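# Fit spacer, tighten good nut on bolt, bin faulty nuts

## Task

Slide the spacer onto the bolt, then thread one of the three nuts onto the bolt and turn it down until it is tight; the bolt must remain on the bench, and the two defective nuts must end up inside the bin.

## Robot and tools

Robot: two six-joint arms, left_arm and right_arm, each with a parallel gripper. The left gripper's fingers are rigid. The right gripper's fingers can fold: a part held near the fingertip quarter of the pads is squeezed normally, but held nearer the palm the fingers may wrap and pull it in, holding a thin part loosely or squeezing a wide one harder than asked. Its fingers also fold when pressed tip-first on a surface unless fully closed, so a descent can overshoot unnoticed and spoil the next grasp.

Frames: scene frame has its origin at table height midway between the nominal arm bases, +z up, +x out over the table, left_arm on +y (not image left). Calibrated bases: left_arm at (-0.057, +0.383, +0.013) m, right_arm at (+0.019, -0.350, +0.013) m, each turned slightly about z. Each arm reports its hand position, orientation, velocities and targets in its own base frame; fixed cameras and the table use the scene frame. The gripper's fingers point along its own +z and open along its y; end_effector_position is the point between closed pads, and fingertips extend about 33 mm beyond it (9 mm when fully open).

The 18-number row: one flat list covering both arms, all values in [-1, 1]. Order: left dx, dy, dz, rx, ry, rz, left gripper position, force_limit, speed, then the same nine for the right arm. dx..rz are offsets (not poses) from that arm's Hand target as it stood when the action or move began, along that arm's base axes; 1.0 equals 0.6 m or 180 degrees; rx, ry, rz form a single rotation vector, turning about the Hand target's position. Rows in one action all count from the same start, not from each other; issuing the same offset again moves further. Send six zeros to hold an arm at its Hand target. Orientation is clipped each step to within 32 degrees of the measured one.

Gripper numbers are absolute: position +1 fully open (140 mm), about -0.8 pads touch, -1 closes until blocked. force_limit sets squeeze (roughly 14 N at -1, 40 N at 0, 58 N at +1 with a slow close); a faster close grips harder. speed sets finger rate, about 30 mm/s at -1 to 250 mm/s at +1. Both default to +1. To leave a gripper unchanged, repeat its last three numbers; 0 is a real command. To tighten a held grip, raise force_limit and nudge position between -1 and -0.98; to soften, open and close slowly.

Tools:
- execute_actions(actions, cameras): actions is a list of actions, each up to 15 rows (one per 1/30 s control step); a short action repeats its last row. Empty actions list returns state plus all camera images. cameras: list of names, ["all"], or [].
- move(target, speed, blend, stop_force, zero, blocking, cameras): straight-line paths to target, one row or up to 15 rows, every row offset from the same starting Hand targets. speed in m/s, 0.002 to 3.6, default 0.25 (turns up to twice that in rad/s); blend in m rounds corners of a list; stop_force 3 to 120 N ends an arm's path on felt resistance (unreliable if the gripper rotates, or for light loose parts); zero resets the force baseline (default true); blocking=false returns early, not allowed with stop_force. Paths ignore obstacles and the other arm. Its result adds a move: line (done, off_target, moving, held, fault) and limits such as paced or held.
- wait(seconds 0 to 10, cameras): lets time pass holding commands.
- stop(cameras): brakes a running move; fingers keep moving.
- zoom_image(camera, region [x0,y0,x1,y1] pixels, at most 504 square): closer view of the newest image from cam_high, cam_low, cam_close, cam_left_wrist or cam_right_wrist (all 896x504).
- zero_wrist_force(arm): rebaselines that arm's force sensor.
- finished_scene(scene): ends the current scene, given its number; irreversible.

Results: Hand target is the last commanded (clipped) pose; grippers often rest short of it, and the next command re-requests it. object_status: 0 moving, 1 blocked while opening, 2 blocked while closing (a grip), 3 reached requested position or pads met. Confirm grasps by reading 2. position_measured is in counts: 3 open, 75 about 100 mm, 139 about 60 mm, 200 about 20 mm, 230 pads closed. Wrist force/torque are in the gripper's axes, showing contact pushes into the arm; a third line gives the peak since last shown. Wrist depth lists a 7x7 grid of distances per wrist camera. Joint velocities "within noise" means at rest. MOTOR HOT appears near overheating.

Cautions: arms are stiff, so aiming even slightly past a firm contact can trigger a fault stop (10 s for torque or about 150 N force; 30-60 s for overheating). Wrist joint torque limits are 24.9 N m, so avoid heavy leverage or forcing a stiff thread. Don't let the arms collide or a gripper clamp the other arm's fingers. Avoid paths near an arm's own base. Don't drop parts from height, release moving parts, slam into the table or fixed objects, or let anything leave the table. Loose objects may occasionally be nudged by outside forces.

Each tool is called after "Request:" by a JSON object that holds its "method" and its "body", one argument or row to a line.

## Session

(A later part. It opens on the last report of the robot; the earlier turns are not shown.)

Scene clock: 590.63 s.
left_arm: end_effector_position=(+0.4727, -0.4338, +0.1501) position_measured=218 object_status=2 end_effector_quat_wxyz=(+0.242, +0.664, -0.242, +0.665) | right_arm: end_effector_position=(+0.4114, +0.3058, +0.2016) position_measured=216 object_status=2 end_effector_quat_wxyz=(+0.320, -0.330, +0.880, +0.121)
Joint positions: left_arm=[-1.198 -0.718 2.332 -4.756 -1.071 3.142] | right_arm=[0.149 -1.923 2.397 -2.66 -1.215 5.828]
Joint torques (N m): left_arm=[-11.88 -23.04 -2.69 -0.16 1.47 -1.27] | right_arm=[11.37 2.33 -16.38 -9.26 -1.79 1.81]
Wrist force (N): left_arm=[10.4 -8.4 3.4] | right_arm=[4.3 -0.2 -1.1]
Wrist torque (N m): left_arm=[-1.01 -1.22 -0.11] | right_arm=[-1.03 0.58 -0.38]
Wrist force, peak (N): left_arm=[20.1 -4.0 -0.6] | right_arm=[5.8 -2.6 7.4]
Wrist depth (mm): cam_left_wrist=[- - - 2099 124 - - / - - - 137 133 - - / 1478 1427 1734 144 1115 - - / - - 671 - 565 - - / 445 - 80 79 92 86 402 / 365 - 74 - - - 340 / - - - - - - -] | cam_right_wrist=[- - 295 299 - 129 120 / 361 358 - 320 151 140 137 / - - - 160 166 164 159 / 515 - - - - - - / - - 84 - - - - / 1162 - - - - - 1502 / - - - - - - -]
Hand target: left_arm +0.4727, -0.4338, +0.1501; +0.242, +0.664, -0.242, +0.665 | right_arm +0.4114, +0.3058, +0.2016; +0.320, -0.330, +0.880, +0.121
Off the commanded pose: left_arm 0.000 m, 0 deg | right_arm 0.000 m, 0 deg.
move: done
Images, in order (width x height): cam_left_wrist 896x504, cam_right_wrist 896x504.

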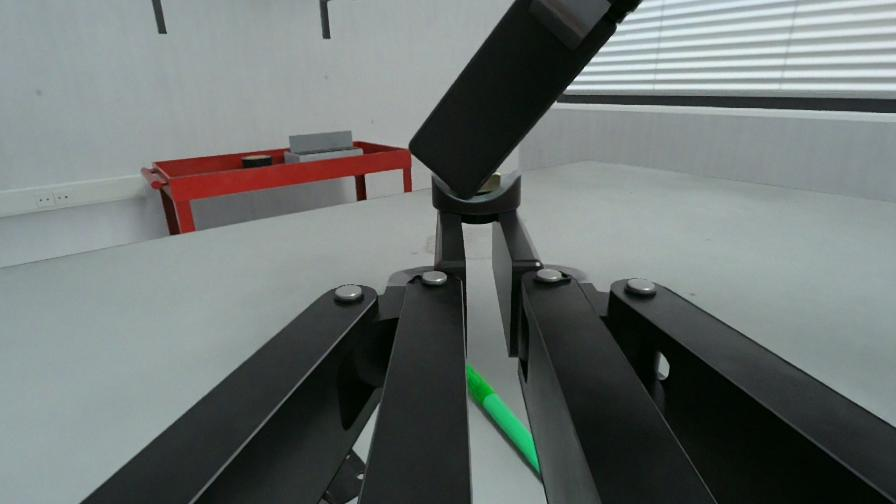

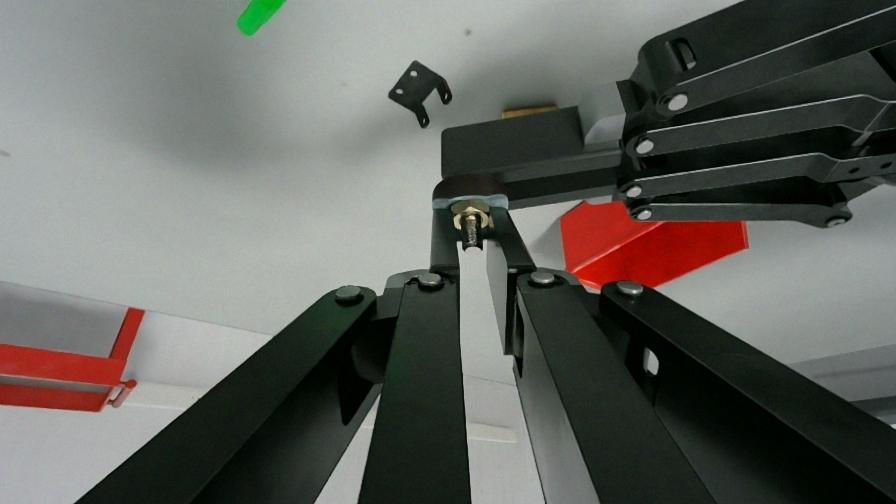

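Request:
{"method": "move", "body": {
  "target": [
    [0,0,0,0,0,0,-1,1,1, -0.0017,0.0024,0.0005,0,0,-0.0556,-1,1,1],
    [0,0,0,0,0,0,-1,1,1, -0.0027,0.0043,0.0008,0,0,-0.0962,-1,1,1]
  ],
  "speed": 0.2,
  "blend": [0.001,0],
  "cameras": ["cam_left_wrist","cam_right_wrist"]
}}

Request:
{"method": "zoom_image", "body": {
  "camera": "cam_right_wrist",
  "region": [400, 140, 540, 280]
}}

Request:
{"method": "zoom_image", "body": {
  "camera": "cam_left_wrist",
  "region": [428, 125, 528, 225]
}}

Scene clock: 592.70 s.
left_arm: end_effector_position=(+0.4727, -0.4338, +0.1501) position_measured=218 object_status=2 end_effector_quat_wxyz=(+0.242, +0.664, -0.242, +0.665) | right_arm: end_effector_position=(+0.4097, +0.3084, +0.2021) position_measured=216 object_status=2 end_effector_quat_wxyz=(+0.335, -0.194, +0.919, +0.072)
Joint positions: left_arm=[-1.198 -0.718 2.332 -4.756 -1.071 3.142] | right_arm=[0.358 -1.873 2.384 -2.78 -1.532 6.24]
Joint torques (N m): left_arm=[-11.97 -25.65 10.07 2.78 -2 -1.29] | right_arm=[9.09 -1.93 -37.94 -11.4 -3.7 2.03]
Wrist force (N): left_arm=[12.3 -12.6 7.4] | right_arm=[11.4 -0.3 -3.5]
Wrist torque (N m): left_arm=[-1.21 -0.95 -0.33] | right_arm=[-1.54 0.65 -0.40]
Wrist force, peak (N): left_arm=[25.3 -10.1 -1.6] | right_arm=[13.5 -6.3 7.3]
Wrist depth (mm): cam_left_wrist=[- 1532 - - 116 - - / - 1711 1797 137 142 - - / 1487 1435 1611 147 - - - / 615 640 - - - - 527 / - - 80 79 92 84 437 / - - 74 - - - - / - - - - - - -] | cam_right_wrist=[- 291 - 296 126 119 116 / - - - 324 139 141 133 / - - - 158 156 159 - / 567 - - - 516 - - / - - 84 - - - - / 1092 - - - - - - / - - - - - - -]
Hand target: left_arm +0.4727, -0.4338, +0.1501; +0.242, +0.664, -0.242, +0.665 | right_arm +0.4097, +0.3084, +0.2021; +0.335, -0.193, +0.920, +0.071
Off the commanded pose: left_arm 0.000 m, 0 deg | right_arm 0.000 m, 0 deg.
move: done
Images, in order (width x height): cam_left_wrist 896x504, cam_right_wrist 896x504.

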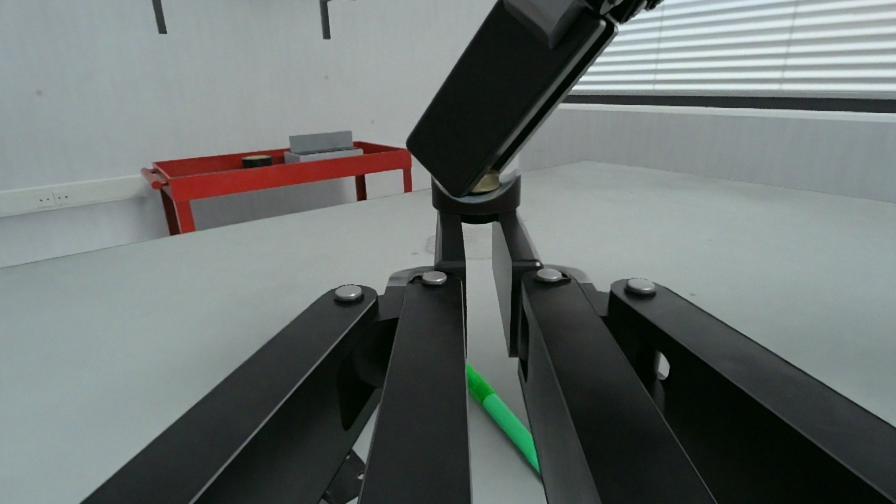

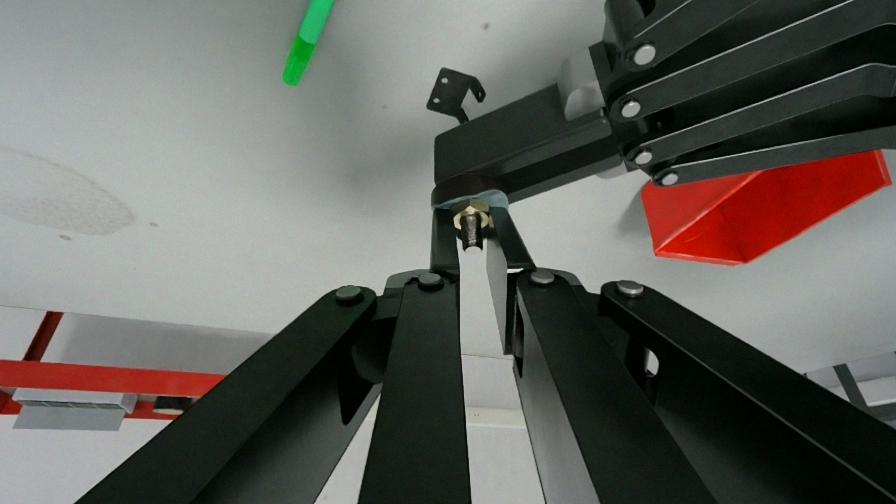

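Scaled by 3.600 from the camera's 896x504 image, which has a finer 1280x720 frame.

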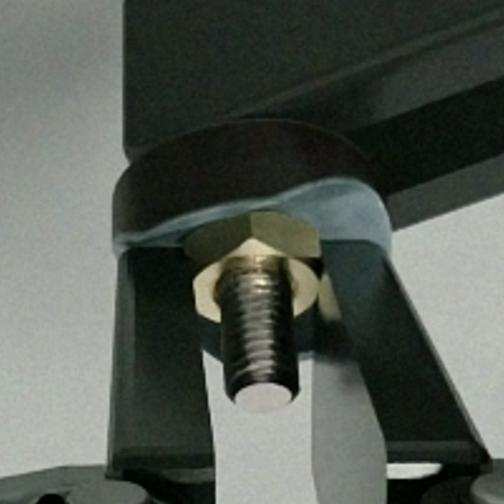

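Scaled by 5.040 from the camera's 896x504 image, which has a finer 1280x720 frame.

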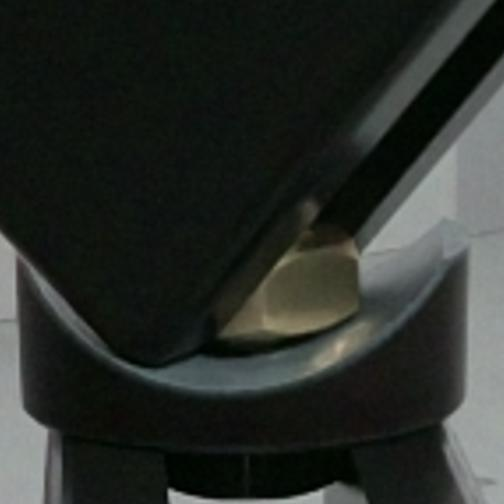

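Request:
{"method": "move", "body": {
  "target": [
    [0,0,0,0,0,0,-1,1,1, 0,0,0,0,0,0,-0.55,0,0],
    [0,0,0,0,0,0,-1,1,1, 0,0,0.025,0,0,0,-0.55,0,0],
    [0,0,0,0,0,0,-1,1,1, 0.01357,-0.00997,0.023,0,0,0.3333,-0.55,0,0],
    [0,0,0,0,0,0,-1,1,1, 0.01357,-0.00997,0.0065,0,0,0.3333,-0.55,0,0]
  ],
  "speed": [0.1,0.2,0.5,0.1],
  "blend": [0,0.002,0.001,0]
}}

Request:
{"method": "move", "body": {
  "target": [0,0,0,0,0,0,-1,1,1, 0,0,-0.006,0,0,0,-0.55,0,0],
  "speed": 0.006,
  "stop_force": 3,
  "cameras": ["cam_left_wrist","cam_right_wrist"]
}}

Request:
{"method": "zoom_image", "body": {
  "camera": "cam_right_wrist",
  "region": [400, 140, 540, 280]
}}

Request:
{"method": "zoom_image", "body": {
  "camera": "cam_left_wrist",
  "region": [428, 125, 528, 225]
}}

Scene clock: 595.97 s.
left_arm: end_effector_position=(+0.4727, -0.4338, +0.1501) position_measured=218 object_status=2 end_effector_quat_wxyz=(+0.242, +0.664, -0.242, +0.665) | right_arm: end_effector_position=(+0.4179, +0.3025, +0.2060) position_measured=199 object_status=3 end_effector_quat_wxyz=(+0.254, -0.627, +0.700, +0.229)
Joint positions: left_arm=[-1.198 -0.718 2.332 -4.756 -1.071 3.142] | right_arm=[-0.076 -1.758 2.118 -1.957 -0.873 4.755]
Joint torques (N m): left_arm=[-11.45 -38.11 -6.92 -5.09 1.97 -1.27] | right_arm=[-12.76 -3.2 -30.76 -0.48 -0.43 -1.69]
Wrist force (N): left_arm=[4.3 -4.1 -1.4] | right_arm=[-3.9 -3.4 -2.7]
Wrist torque (N m): left_arm=[-0.49 -0.93 -0.03] | right_arm=[-0.69 0.77 0.13]
Wrist force, peak (N): left_arm=[14.1 -12.5 7.3] | right_arm=[11.4 0.1 -4.0]
Wrist depth (mm): cam_left_wrist=[- - 2014 153 134 - 1632 / 1496 1532 - 132 139 - - / 1461 1699 1676 147 - - - / - - - - 118 - - / 455 477 80 79 92 91 408 / 360 - 74 - - - - / - - - - - - -] | cam_right_wrist=[- - - - - - - / - - - - - - - / 453 - - 165 185 189 324 / - - - 149 218 224 250 / - - 89 - - 236 261 / - - - - - - 465 / - - - - - - -]
Hand target: left_arm +0.4727, -0.4338, +0.1501; +0.242, +0.664, -0.242, +0.665 | right_arm +0.4179, +0.3024, +0.2060; +0.254, -0.627, +0.700, +0.229
Off the commanded pose: left_arm 0.000 m, 0 deg | right_arm 0.000 m, 0 deg.
move: done

Scene clock: 597.60 s.
left_arm: end_effector_position=(+0.4727, -0.4338, +0.1501) position_measured=218 object_status=2 end_effector_quat_wxyz=(+0.242, +0.664, -0.242, +0.665) | right_arm: end_effector_position=(+0.4179, +0.3024, +0.2040) position_measured=199 object_status=3 end_effector_quat_wxyz=(+0.254, -0.627, +0.700, +0.229)
Joint positions: left_arm=[-1.198 -0.718 2.332 -4.756 -1.071 3.142] | right_arm=[-0.076 -1.756 2.122 -1.962 -0.873 4.755]
Joint torques (N m): left_arm=[-11.93 -37.89 -7.43 -5.01 1.97 -1.23] | right_arm=[-12.52 -23.2 -28.77 -0.26 -0.64 -0.7]
Wrist force (N): left_arm=[1.4 -4.6 -1.4] | right_arm=[-6.3 -2.9 -5.8]
Wrist torque (N m): left_arm=[-0.51 -0.94 -0.07] | right_arm=[-0.65 0.80 0.11]
Wrist force, peak (N): left_arm=[4.2 -4.2 -1.7] | right_arm=[-8.1 -2.7 -8.1]
Wrist depth (mm): cam_left_wrist=[- - 2191 155 134 2379 - / - - - 133 140 - 1561 / 1435 1419 1643 146 - 892 - / - - - - 138 - 603 / 451 485 80 79 92 83 - / 342 - 74 - - - 341 / - - - - - - -] | cam_right_wrist=[- - 294 - - - - / - - - 352 - - - / - - - 163 182 186 324 / 535 524 - 149 204 220 251 / 715 - 90 - - 236 251 / - - - - - - 465 / - - - - - - -]
Hand target: left_arm +0.4727, -0.4338, +0.1501; +0.242, +0.664, -0.242, +0.665 | right_arm +0.4179, +0.3024, +0.2040; +0.254, -0.627, +0.700, +0.229 (not the last commanded pose)
Off the commanded pose: left_arm 0.000 m, 0 deg | right_arm 0.002 m, 0 deg.
move: contact (right_arm)
Images, in order (width x height): cam_left_wrist 896x504, cam_right_wrist 896x504.

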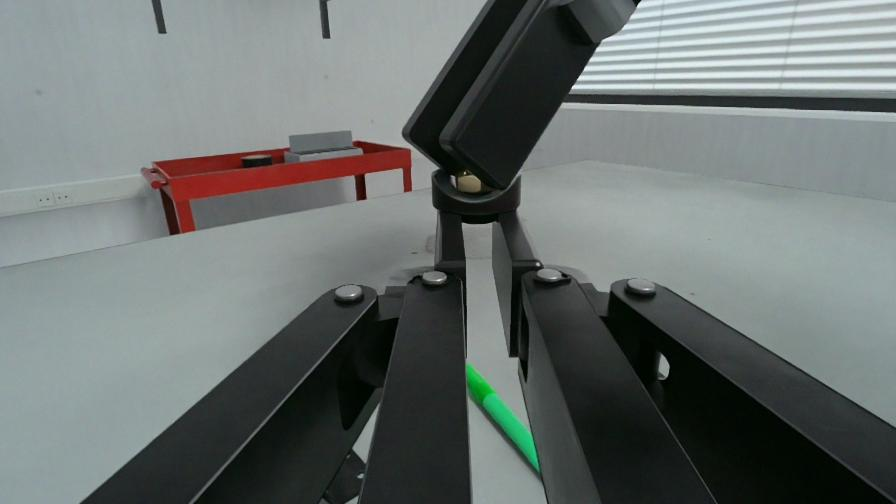

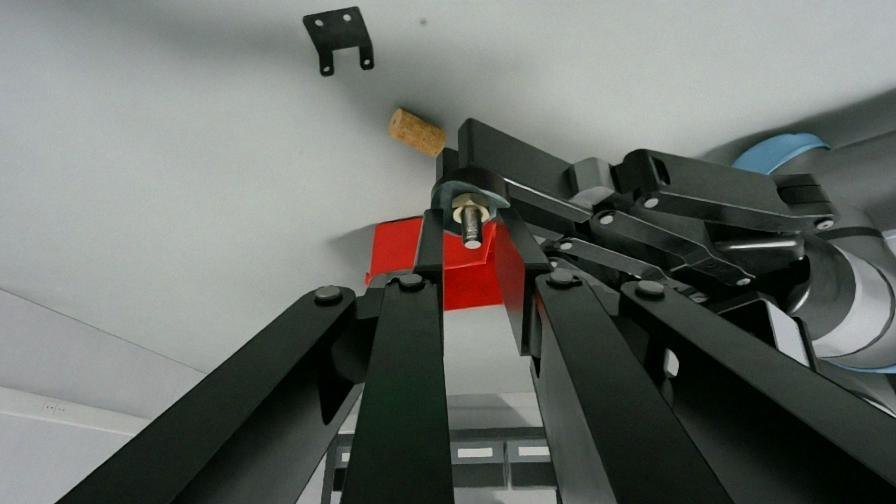

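Scaled by 3.600 from the camera's 896x504 image, which has a finer 1280x720 frame.

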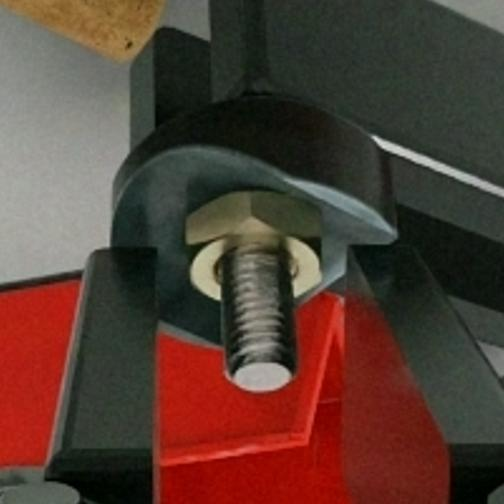

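Scaled by 5.040 from the camera's 896x504 image, which has a finer 1280x720 frame.

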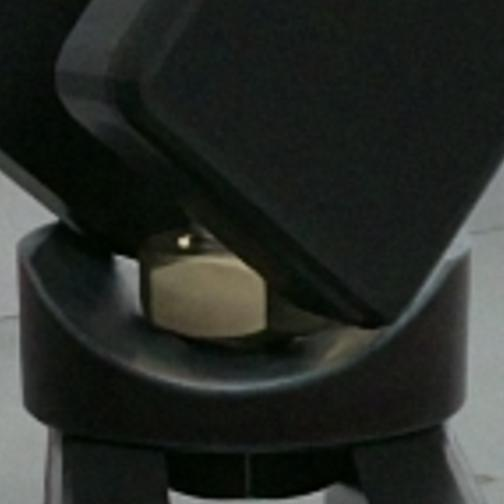

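Request:
{"method": "move", "body": {
  "target": [0,0,0,0,0,0,-1,1,1, 0,0,0,0,0,0,-0.6,0,0],
  "speed": 0.05
}}

Request:
{"method": "move", "body": {
  "target": [0,0,0,0,0,0,-1,1,1, 0,0,-0.003,0,0,0,-0.6,0,0],
  "speed": 0.006,
  "stop_force": 3
}}

Request:
{"method": "move", "body": {
  "target": [0,0,0,0,0,0,-1,1,1, 0,0,0.0001,0,0,0,-1,1,1],
  "speed": 0.05,
  "cameras": ["cam_left_wrist"]
}}

Request:
{"method": "zoom_image", "body": {
  "camera": "cam_left_wrist",
  "region": [428, 125, 528, 225]
}}

Scene clock: 599.47 s.
left_arm: end_effector_position=(+0.4727, -0.4338, +0.1501) position_measured=218 object_status=2 end_effector_quat_wxyz=(+0.242, +0.664, -0.242, +0.665) | right_arm: end_effector_position=(+0.4179, +0.3024, +0.2040) position_measured=205 object_status=3 end_effector_quat_wxyz=(+0.254, -0.627, +0.700, +0.229)
Joint positions: left_arm=[-1.198 -0.718 2.332 -4.756 -1.071 3.142] | right_arm=[-0.076 -1.756 2.122 -1.962 -0.873 4.755]
Joint torques (N m): left_arm=[-10.86 -37.72 -7.45 -5.22 1.5 -1.32] | right_arm=[-9.4 -23.69 -26.12 -0.66 -0.63 0.63]
Wrist force (N): left_arm=[4.0 -4.1 -1.9] | right_arm=[-4.1 -3.5 -3.4]
Wrist torque (N m): left_arm=[-0.44 -0.96 -0.03] | right_arm=[-0.67 0.77 0.12]
Wrist force, peak (N): left_arm=[2.9 -4.9 -2.8] | right_arm=[-6.3 -2.7 -6.0]
Wrist depth (mm): cam_left_wrist=[- - 2291 153 137 - - / - - 1951 135 142 - - / 1514 1224 1395 143 - - - / 657 - - - 573 - 612 / - - 80 79 93 86 - / - - 74 - - - - / - - - - - - -] | cam_right_wrist=[- - - - - - - / - - - - - - - / - - 391 162 183 188 324 / - - - - 209 219 246 / - - 84 - - 236 252 / - - - - - - 468 / - - - - - - -]
Hand target: left_arm +0.4727, -0.4338, +0.1501; +0.242, +0.664, -0.242, +0.665 | right_arm +0.4179, +0.3024, +0.2040; +0.254, -0.627, +0.700, +0.229
Off the commanded pose: left_arm 0.000 m, 0 deg | right_arm 0.000 m, 0 deg.
move: done

Scene clock: 600.90 s.
left_arm: end_effector_position=(+0.4727, -0.4338, +0.1501) position_measured=218 object_status=2 end_effector_quat_wxyz=(+0.242, +0.664, -0.242, +0.665) | right_arm: end_effector_position=(+0.4179, +0.3024, +0.2038) position_measured=205 object_status=3 end_effector_quat_wxyz=(+0.254, -0.627, +0.700, +0.229)
Joint positions: left_arm=[-1.198 -0.718 2.332 -4.756 -1.071 3.142] | right_arm=[-0.076 -1.756 2.123 -1.963 -0.873 4.755]
Joint torques (N m): left_arm=[-10.96 -37.99 -7 -5.1 0.35 -1.3] | right_arm=[-7.54 -22.79 -28.97 -0.29 -0.9 0.9]
Wrist force (N): left_arm=[0.6 -4.9 -1.6] | right_arm=[-6.4 -2.8 -6.5]
Wrist torque (N m): left_arm=[-0.45 -0.96 -0.09] | right_arm=[-0.65 0.81 0.10]
Wrist force, peak (N): left_arm=[-3.1 -5.5 -1.3] | right_arm=[-7.8 -2.6 -8.7]
Wrist depth (mm): cam_left_wrist=[- - - 155 137 - - / - - - 134 142 - - / - 1435 1665 143 968 - - / - - - - 677 - - / 447 450 80 79 93 83 402 / 361 - 74 - - - - / - - - - - - -] | cam_right_wrist=[- 303 - - - 290 299 / - - - - - - 361 / - - - 164 182 188 325 / - - - - 212 221 246 / - - 84 - - 235 251 / - - - - - - 465 / - - - - - - -]
Hand target: left_arm +0.4727, -0.4338, +0.1501; +0.242, +0.664, -0.242, +0.665 | right_arm +0.4179, +0.3024, +0.2038; +0.254, -0.627, +0.700, +0.229 (not the last commanded pose)
Off the commanded pose: left_arm 0.000 m, 0 deg | right_arm 0.002 m, 0 deg.
move: contact (right_arm)

Scene clock: 601.60 s.
left_arm: end_effector_position=(+0.4727, -0.4338, +0.1501) position_measured=218 object_status=2 end_effector_quat_wxyz=(+0.242, +0.664, -0.242, +0.665) | right_arm: end_effector_position=(+0.4179, +0.3024, +0.2038) position_measured=215 object_status=2 end_effector_quat_wxyz=(+0.254, -0.627, +0.700, +0.229)
Joint positions: left_arm=[-1.198 -0.718 2.332 -4.756 -1.071 3.142] | right_arm=[-0.076 -1.756 2.122 -1.963 -0.873 4.755]
Joint torques (N m): left_arm=[-11.29 -38.23 -7.73 -5.08 -0.46 -1.23] | right_arm=[-8.4 -22.14 -31.3 -7.15 -0.73 0.88]
Wrist force (N): left_arm=[-1.4 -10.1 3.6] | right_arm=[-5.7 4.8 -8.8]
Wrist torque (N m): left_arm=[-0.35 -1.00 -0.16] | right_arm=[-0.95 0.84 0.19]
Wrist force, peak (N): left_arm=[-3.0 -10.4 3.9] | right_arm=[-6.9 3.3 -10.8]
Wrist depth (mm): cam_left_wrist=[- 1571 - - 136 - - / - 1747 - 137 146 - 1571 / 1505 1532 1611 145 - - - / - 615 - - 138 566 - / 458 - 80 79 92 84 420 / 359 - 74 - - - 341 / - - - - - - -] | cam_right_wrist=[- - 295 - - - - / 357 - - - - - - / 420 419 - 163 182 185 324 / 518 522 - - 213 218 247 / - - 84 - - 240 252 / - - - - - - 454 / - - - - - - -]
Hand target: left_arm +0.4727, -0.4338, +0.1501; +0.242, +0.664, -0.242, +0.665 | right_arm +0.4179, +0.3024, +0.2038; +0.254, -0.627, +0.700, +0.229
Off the commanded pose: left_arm 0.000 m, 0 deg | right_arm 0.000 m, 0 deg.
move: done
Images, in order (width x height): cam_left_wrist 896x504.

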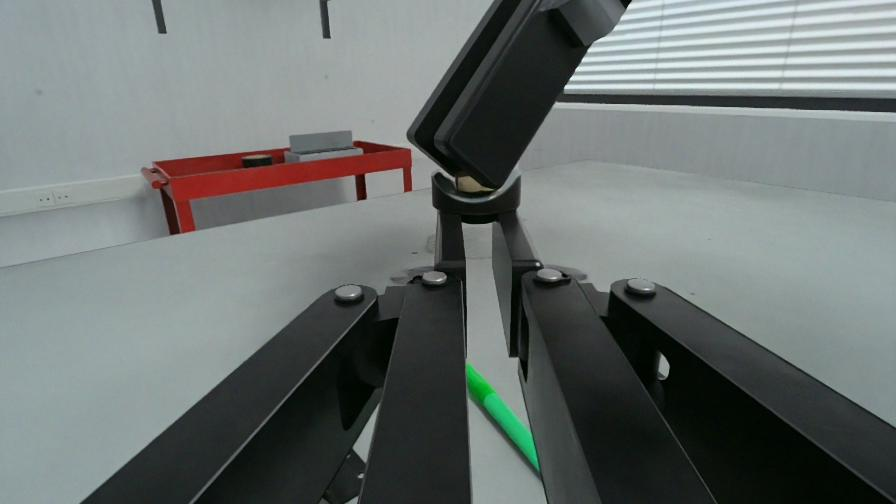

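Scaled by 5.040 from the camera's 896x504 image, which has a finer 1280x720 frame.

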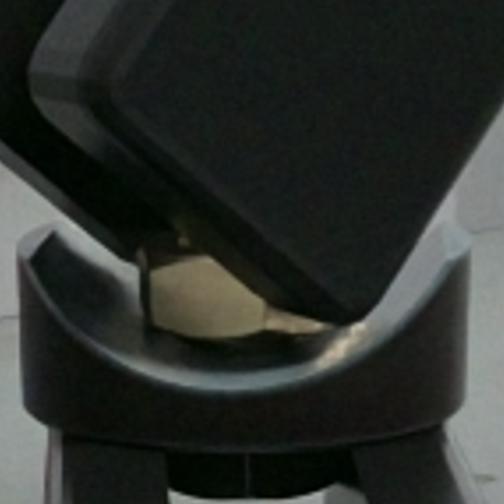

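Request:
{"method": "move", "body": {
  "target": [0,0,0,0,0,0,-1,1,1, -0.0028,0.0006,0,0,0,-0.0539,-1,1,1],
  "speed": 0.2
}}

Request:
{"method": "move", "body": {
  "target": [0,0,0,0,0,0,-1,1,1, -0.0027,0.0010,0,0,0,-0.0555,-1,1,1],
  "speed": 0.2,
  "cameras": ["cam_left_wrist","cam_right_wrist"]
}}

Request:
{"method": "zoom_image", "body": {
  "camera": "cam_right_wrist",
  "region": [400, 140, 540, 280]
}}

Request:
{"method": "zoom_image", "body": {
  "camera": "cam_left_wrist",
  "region": [428, 125, 528, 225]
}}

Scene clock: 603.43 s.
left_arm: end_effector_position=(+0.4727, -0.4338, +0.1501) position_measured=218 object_status=2 end_effector_quat_wxyz=(+0.242, +0.664, -0.242, +0.665) | right_arm: end_effector_position=(+0.4162, +0.3028, +0.2039) position_measured=215 object_status=2 end_effector_quat_wxyz=(+0.273, -0.566, +0.750, +0.207)
Joint positions: left_arm=[-1.198 -0.718 2.332 -4.756 -1.071 3.142] | right_arm=[-0.064 -1.825 2.215 -2.134 -0.891 4.988]
Joint torques (N m): left_arm=[-11.44 -34.53 -7.4 -2.37 -2.66 -1.2] | right_arm=[11.45 -21.32 -12.96 -7.46 -0.89 1.76]
Wrist force (N): left_arm=[0.1 -11.3 2.3] | right_arm=[-3.0 2.6 -9.5]
Wrist torque (N m): left_arm=[-0.72 -0.87 -0.17] | right_arm=[-1.13 0.87 -0.20]
Wrist force, peak (N): left_arm=[2.4 -10.0 6.3] | right_arm=[-5.7 4.9 -8.7]
Wrist depth (mm): cam_left_wrist=[1435 - 1998 - 135 - - / - - 1998 138 2271 - - / - 1551 1532 143 - - 1478 / - - 708 - 621 - 603 / 501 - 80 79 92 83 425 / 365 - 74 - - - 339 / - - - - - - -] | cam_right_wrist=[300 310 - - - - 315 / - - - - - 178 320 / - - - 161 174 172 177 / - - - - 202 219 205 / - - 84 - - - 206 / - - - - - - 188 / - - - - - - -]
Hand target: left_arm +0.4727, -0.4338, +0.1501; +0.242, +0.664, -0.242, +0.665 | right_arm +0.4162, +0.3028, +0.2038; +0.273, -0.566, +0.750, +0.207
Off the commanded pose: left_arm 0.000 m, 0 deg | right_arm 0.000 m, 0 deg.
move: done

Scene clock: 604.67 s.
left_arm: end_effector_position=(+0.4727, -0.4338, +0.1501) position_measured=218 object_status=2 end_effector_quat_wxyz=(+0.242, +0.664, -0.242, +0.665) | right_arm: end_effector_position=(+0.4146, +0.3034, +0.2039) position_measured=215 object_status=2 end_effector_quat_wxyz=(+0.290, -0.499, +0.796, +0.182)
Joint positions: left_arm=[-1.198 -0.718 2.332 -4.756 -1.071 3.142] | right_arm=[-0.031 -1.882 2.294 -2.312 -0.943 5.241]
Joint torques (N m): left_arm=[-11.43 -30.35 -6.84 -0.45 -0.19 -1.12] | right_arm=[12.31 -19.21 -13.41 -7.98 -0.91 1.88]
Wrist force (N): left_arm=[1.1 -11.9 4.0] | right_arm=[-0.5 2.8 -7.9]
Wrist torque (N m): left_arm=[-0.78 -0.96 -0.17] | right_arm=[-1.14 0.89 -0.24]
Wrist force, peak (N): left_arm=[0.9 -12.1 4.1] | right_arm=[-3.1 2.6 -9.4]
Wrist depth (mm): cam_left_wrist=[1469 1982 - - 131 - - / 1523 1601 - 137 138 - - / - 1711 1505 143 - - 790 / - - 585 - 120 686 650 / 451 457 80 79 93 84 462 / 363 - 74 - - - - / - - - - - - -] | cam_right_wrist=[- - - - 307 - - / - 356 - - 175 157 156 / - - 430 161 170 176 178 / - - - - 199 207 195 / 1404 - 84 - - - 192 / 1363 - - - - - - / - - - - - - -]
Hand target: left_arm +0.4727, -0.4338, +0.1501; +0.242, +0.664, -0.242, +0.665 | right_arm +0.4146, +0.3034, +0.2038; +0.290, -0.498, +0.797, +0.182
Off the commanded pose: left_arm 0.000 m, 0 deg | right_arm 0.000 m, 0 deg.
move: done
Images, in order (width x height): cam_left_wrist 896x504, cam_right_wrist 896x504.

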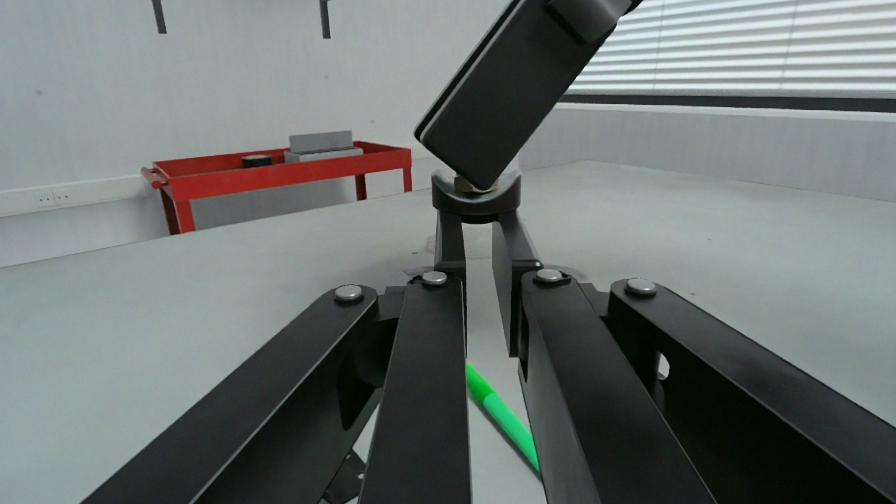

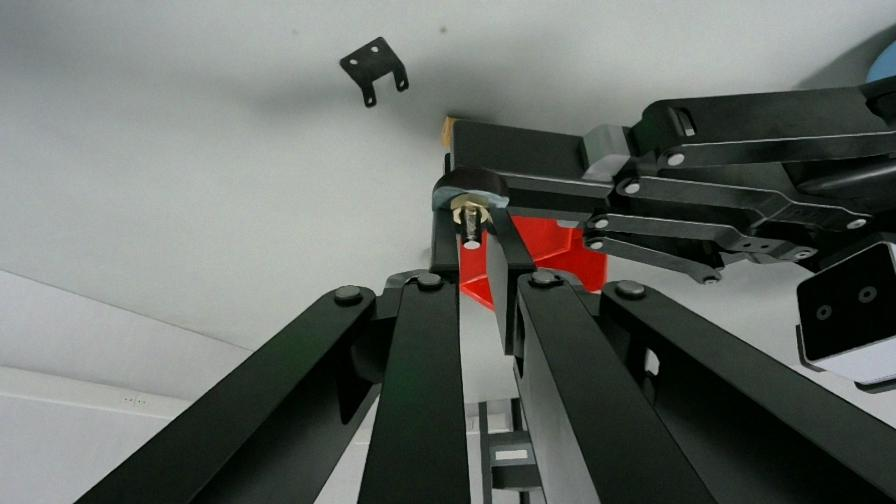

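Scaled by 3.600 from the camera's 896x504 image, which has a finer 1280x720 frame.

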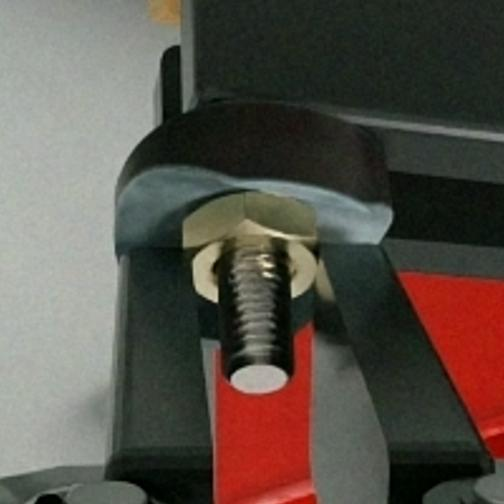

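Scaled by 5.040 from the camera's 896x504 image, which has a finer 1280x720 frame.

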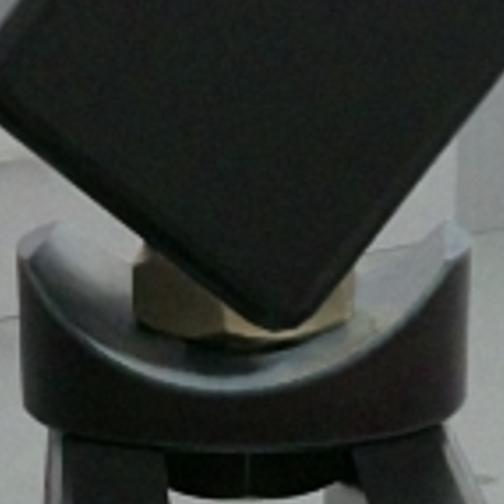

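Request:
{"method": "move", "body": {
  "target": [
    [0,0,0,0,0,0,-1,1,1, -0.0026,0.0015,0,0,0,-0.0556,-1,1,1],
    [0,0,0,0,0,0,-1,1,1, -0.0048,0.0034,0,0,0,-0.1112,-1,1,1]
  ],
  "speed": 0.2,
  "blend": [0.001,0]
}}

Request:
{"method": "move", "body": {
  "target": [
    [0,0,0,0,0,0,-1,1,1, -0.0018,0.0023,0,0,0,-0.0555,-1,1,1],
    [0,0,0,0,0,0,-1,1,1, -0.0032,0.0049,0,0,0,-0.1111,-1,1,1]
  ],
  "speed": 0.2,
  "blend": [0.001,0],
  "cameras": ["cam_left_wrist","cam_right_wrist"]
}}

Request:
{"method": "zoom_image", "body": {
  "camera": "cam_right_wrist",
  "region": [400, 140, 540, 280]
}}

Request:
{"method": "zoom_image", "body": {
  "camera": "cam_left_wrist",
  "region": [428, 125, 528, 225]
}}

Scene clock: 606.83 s.
left_arm: end_effector_position=(+0.4726, -0.4339, +0.1501) position_measured=218 object_status=2 end_effector_quat_wxyz=(+0.242, +0.664, -0.242, +0.665) | right_arm: end_effector_position=(+0.4117, +0.3054, +0.2039) position_measured=215 object_status=2 end_effector_quat_wxyz=(+0.317, -0.353, +0.871, +0.129)
Joint positions: left_arm=[-1.198 -0.718 2.332 -4.756 -1.072 3.142] | right_arm=[0.117 -1.928 2.387 -2.618 -1.169 5.755]
Joint torques (N m): left_arm=[1.43 -27.89 -6.61 -3.4 6.02 -1.24] | right_arm=[10.16 5.53 -8.38 -4.34 -5.2 1.85]
Wrist force (N): left_arm=[1.7 8.5 1.7] | right_arm=[-17.0 1.7 2.8]
Wrist torque (N m): left_arm=[-1.25 -0.86 0.27] | right_arm=[-1.13 0.73 -0.24]
Wrist force, peak (N): left_arm=[1.2 -12.1 4.0] | right_arm=[-17.0 1.7 2.8]
Wrist depth (mm): cam_left_wrist=[- - - - 126 - - / - - - 137 132 - - / 1532 1461 1581 146 957 889 793 / 1411 - - - 679 712 671 / 455 - 80 79 92 83 419 / - - 74 - - - 340 / - - - - - - -] | cam_right_wrist=[- - - - - 133 126 / - - - 327 153 145 144 / - - 457 161 168 170 162 / 567 - - 156 - 614 - / 979 - 84 - - - - / 1209 - - - - - - / - - - - - - -]
Hand target: left_arm +0.4727, -0.4338, +0.1501; +0.242, +0.664, -0.242, +0.665 | right_arm +0.4117, +0.3054, +0.2038; +0.317, -0.352, +0.871, +0.129
Off the commanded pose: left_arm 0.000 m, 0 deg | right_arm 0.000 m, 0 deg.
move: done

Scene clock: 608.50 s.
left_arm: end_effector_position=(+0.4727, -0.4338, +0.1501) position_measured=218 object_status=2 end_effector_quat_wxyz=(+0.242, +0.664, -0.242, +0.665) | right_arm: end_effector_position=(+0.4099, +0.3084, +0.2040) position_measured=225 object_status=2 end_effector_quat_wxyz=(+0.335, -0.196, +0.919, +0.072)
Joint positions: left_arm=[-1.198 -0.718 2.332 -4.756 -1.071 3.142] | right_arm=[0.354 -1.877 2.381 -2.773 -1.527 6.233]
Joint torques (N m): left_arm=[13.15 -60.95 -6.16 -15.34 -1.46 -1.16] | right_arm=[11.08 22.66 -3.99 6.97 -3.27 1.83]
Wrist force (N): left_arm=[-42.2 -4.2 -0.8] | right_arm=[-36.0 -2.7 -36.4]
Wrist torque (N m): left_arm=[-1.04 -1.25 -0.16] | right_arm=[-1.09 1.03 -0.26]
Wrist force, peak (N): left_arm=[-43.4 -4.3 -0.4] | right_arm=[-36.0 -2.7 -36.4]
Wrist depth (mm): cam_left_wrist=[- - - 130 123 - - / - - - 139 2425 1850 - / - 1249 1747 149 1041 - - / 1329 673 647 - 507 596 - / - - 80 79 92 87 398 / 341 - 75 - - - 340 / - - - - - - -] | cam_right_wrist=[303 290 - - 131 121 125 / - 348 - 163 149 146 150 / - - - 161 162 165 361 / - - - 145 - 430 - / - - 84 - - - - / 1082 - - - - - 1572 / - - - - - - -]
Hand target: left_arm +0.4727, -0.4338, +0.1501; +0.242, +0.664, -0.242, +0.665 | right_arm +0.4098, +0.3084, +0.2038; +0.334, -0.196, +0.919, +0.072
Off the commanded pose: left_arm 0.000 m, 0 deg | right_arm 0.000 m, 0 deg.
move: done
Images, in order (width x height): cam_left_wrist 896x504, cam_right_wrist 896x504.

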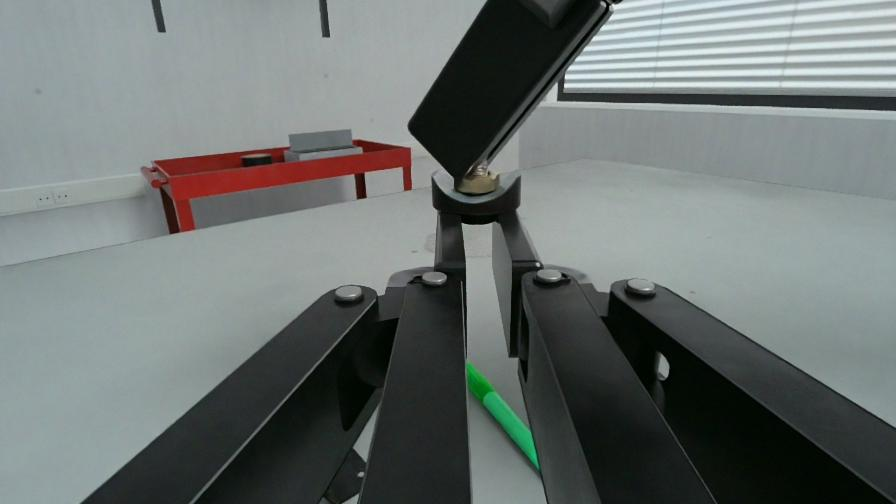

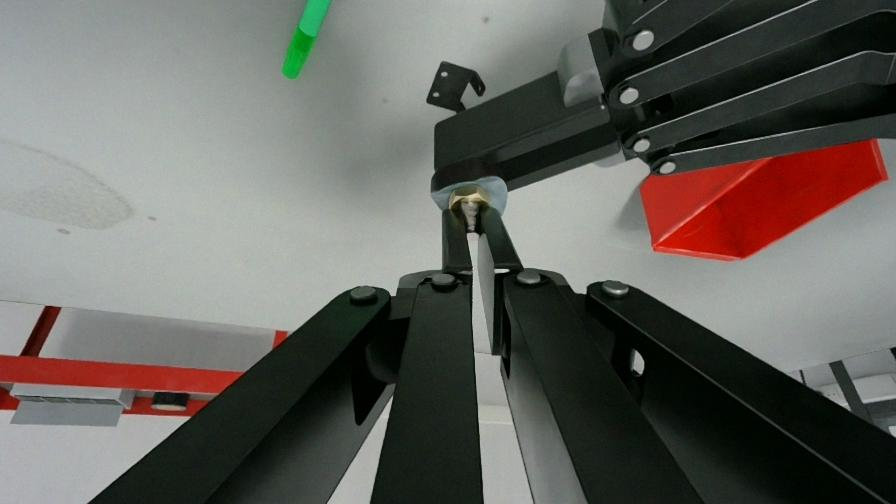

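Scaled by 3.600 from the camera's 896x504 image, which has a finer 1280x720 frame.

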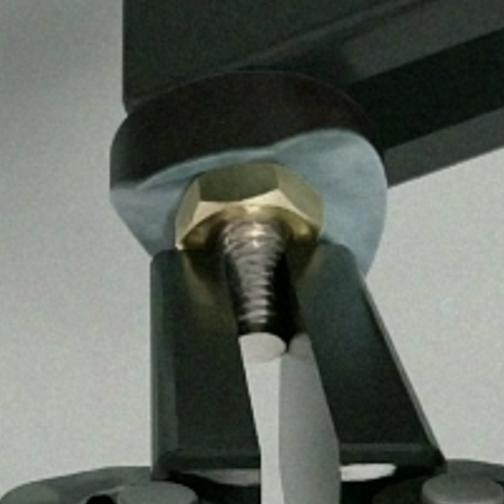

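Scaled by 5.040 from the camera's 896x504 image, which has a finer 1280x720 frame.

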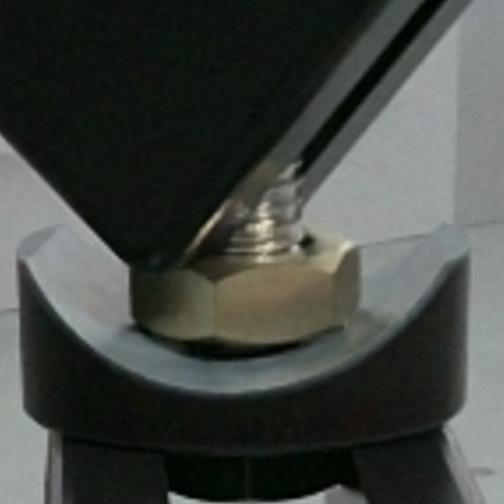

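Request:
{"method": "move", "body": {
  "target": [
    [0,0,0,0,0,0,-1,1,1, 0,0,0.001,0,0,0,-0.55,0,-0.5],
    [0,0,0,0,0,0,-1,1,1, 0,0,0.025,0,0,0,-0.55,0,-0.5],
    [0,0,0,0,0,0,-1,1,1, 0.00763,-0.00813,0.022,0,0,0.215,-0.55,0,-0.5],
    [0,0,0,0,0,0,-1,1,1, 0.00763,-0.00813,0.0055,0,0,0.215,-0.55,0,-0.5]
  ],
  "speed": [0.1,0.2,0.4,0.1],
  "blend": [0,0.002,0.001,0]
}}

Request:
{"method": "move", "body": {
  "target": [0,0,0,0,0,0,-1,1,1, 0,0,-0.0122,0,0,0,-0.55,0,-0.5],
  "speed": 0.006,
  "stop_force": 3,
  "cameras": ["cam_left_wrist","cam_right_wrist"]
}}

Request:
{"method": "zoom_image", "body": {
  "camera": "cam_right_wrist",
  "region": [400, 140, 540, 280]
}}

Request:
{"method": "zoom_image", "body": {
  "camera": "cam_left_wrist",
  "region": [428, 125, 528, 225]
}}

Scene clock: 612.37 s.
left_arm: end_effector_position=(+0.4727, -0.4338, +0.1501) position_measured=218 object_status=2 end_effector_quat_wxyz=(+0.242, +0.664, -0.242, +0.665) | right_arm: end_effector_position=(+0.4144, +0.3035, +0.2072) position_measured=199 object_status=3 end_effector_quat_wxyz=(+0.292, -0.489, +0.802, +0.179)
Joint positions: left_arm=[-1.198 -0.718 2.332 -4.756 -1.071 3.142] | right_arm=[-0.024 -1.892 2.297 -2.325 -0.953 5.276]
Joint torques (N m): left_arm=[-5.93 -26.02 -3.99 0.51 2.32 -1.15] | right_arm=[-13.67 2.24 -31.34 -1.07 3.88 -1.75]
Wrist force (N): left_arm=[5.1 -5.5 -0.8] | right_arm=[-2.9 -3.5 -2.7]
Wrist torque (N m): left_arm=[-0.80 -1.09 -0.03] | right_arm=[-0.71 0.51 0.11]
Wrist force, peak (N): left_arm=[-44.3 -4.5 -0.6] | right_arm=[-36.6 -2.5 -36.7]
Wrist depth (mm): cam_left_wrist=[1532 1591 2031 2099 129 - - / - - 1936 133 134 - - / - 1444 1514 146 - - - / - - 650 - - 566 - / - - 80 79 93 91 413 / - - 74 - - - - / - - - - - - -] | cam_right_wrist=[- - - - - 311 - / - - 350 - 171 157 154 / 420 - 426 164 171 174 177 / - - - 150 130 214 198 / - - 89 95 - - 190 / - - - - - - - / - - - - - - -]
Hand target: left_arm +0.4727, -0.4338, +0.1501; +0.242, +0.664, -0.242, +0.665 | right_arm +0.4144, +0.3035, +0.2071; +0.292, -0.489, +0.802, +0.179
Off the commanded pose: left_arm 0.000 m, 0 deg | right_arm 0.000 m, 0 deg.
move: done

Scene clock: 614.63 s.
left_arm: end_effector_position=(+0.4727, -0.4338, +0.1501) position_measured=218 object_status=2 end_effector_quat_wxyz=(+0.242, +0.664, -0.242, +0.665) | right_arm: end_effector_position=(+0.4144, +0.3035, +0.2012) position_measured=199 object_status=3 end_effector_quat_wxyz=(+0.292, -0.489, +0.802, +0.179)
Joint positions: left_arm=[-1.198 -0.718 2.332 -4.756 -1.071 3.142] | right_arm=[-0.025 -1.884 2.308 -2.344 -0.953 5.276]
Joint torques (N m): left_arm=[-11.6 -37.92 -2.86 -5.53 -0.98 -1.21] | right_arm=[-8.02 -20.19 -30.47 -1.13 0.6 -0.89]
Wrist force (N): left_arm=[4.3 -5.7 -1.0] | right_arm=[-3.6 -3.8 -3.9]
Wrist torque (N m): left_arm=[-0.79 -1.08 -0.04] | right_arm=[-0.68 0.55 0.10]
Wrist force, peak (N): left_arm=[5.3 -5.6 -0.5] | right_arm=[-5.5 -3.7 -7.1]
Wrist depth (mm): cam_left_wrist=[- - - - 127 - - / - 1532 - 134 136 - 1551 / - 1419 1403 139 953 - - / - - - - 570 611 - / - - 80 79 93 86 424 / - - 74 - - - - / - - - - - - -] | cam_right_wrist=[- - - - - 301 - / 338 - - - - 154 153 / - - - 158 168 171 173 / - - - 150 145 202 195 / - - 89 - - - 189 / 1303 - - - - - 185 / - - - - - - -]
Hand target: left_arm +0.4727, -0.4338, +0.1501; +0.242, +0.664, -0.242, +0.665 | right_arm +0.4144, +0.3035, +0.2012; +0.292, -0.489, +0.802, +0.179 (not the last commanded pose)
Off the commanded pose: left_arm 0.000 m, 0 deg | right_arm 0.001 m, 0 deg.
move: contact (right_arm)
Images, in order (width x height): cam_left_wrist 896x504, cam_right_wrist 896x504.

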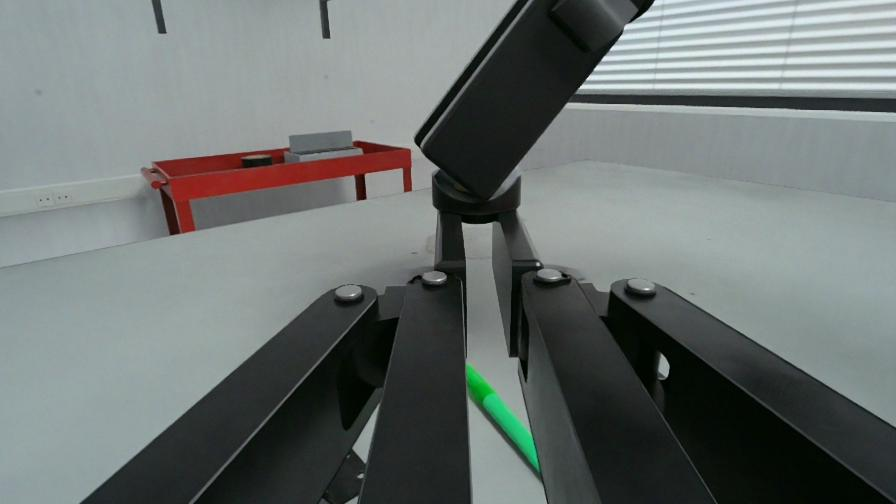

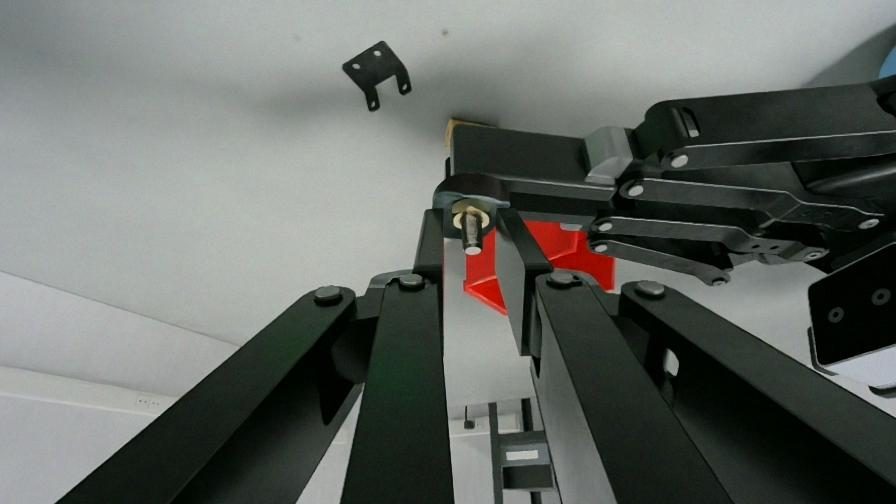

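Scaled by 3.600 from the camera's 896x504 image, which has a finer 1280x720 frame.

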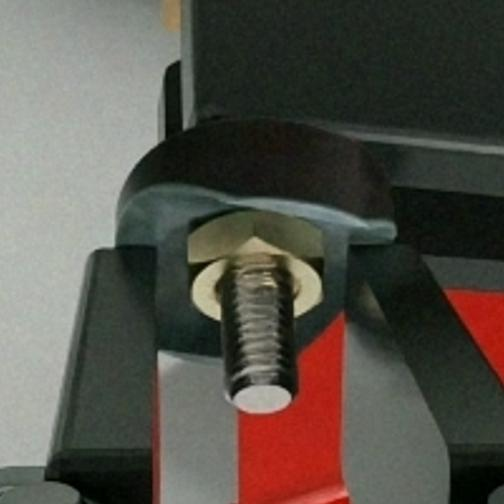

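Scaled by 5.040 from the camera's 896x504 image, which has a finer 1280x720 frame.

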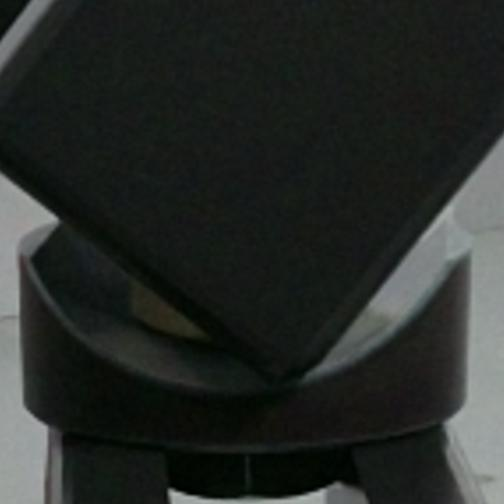

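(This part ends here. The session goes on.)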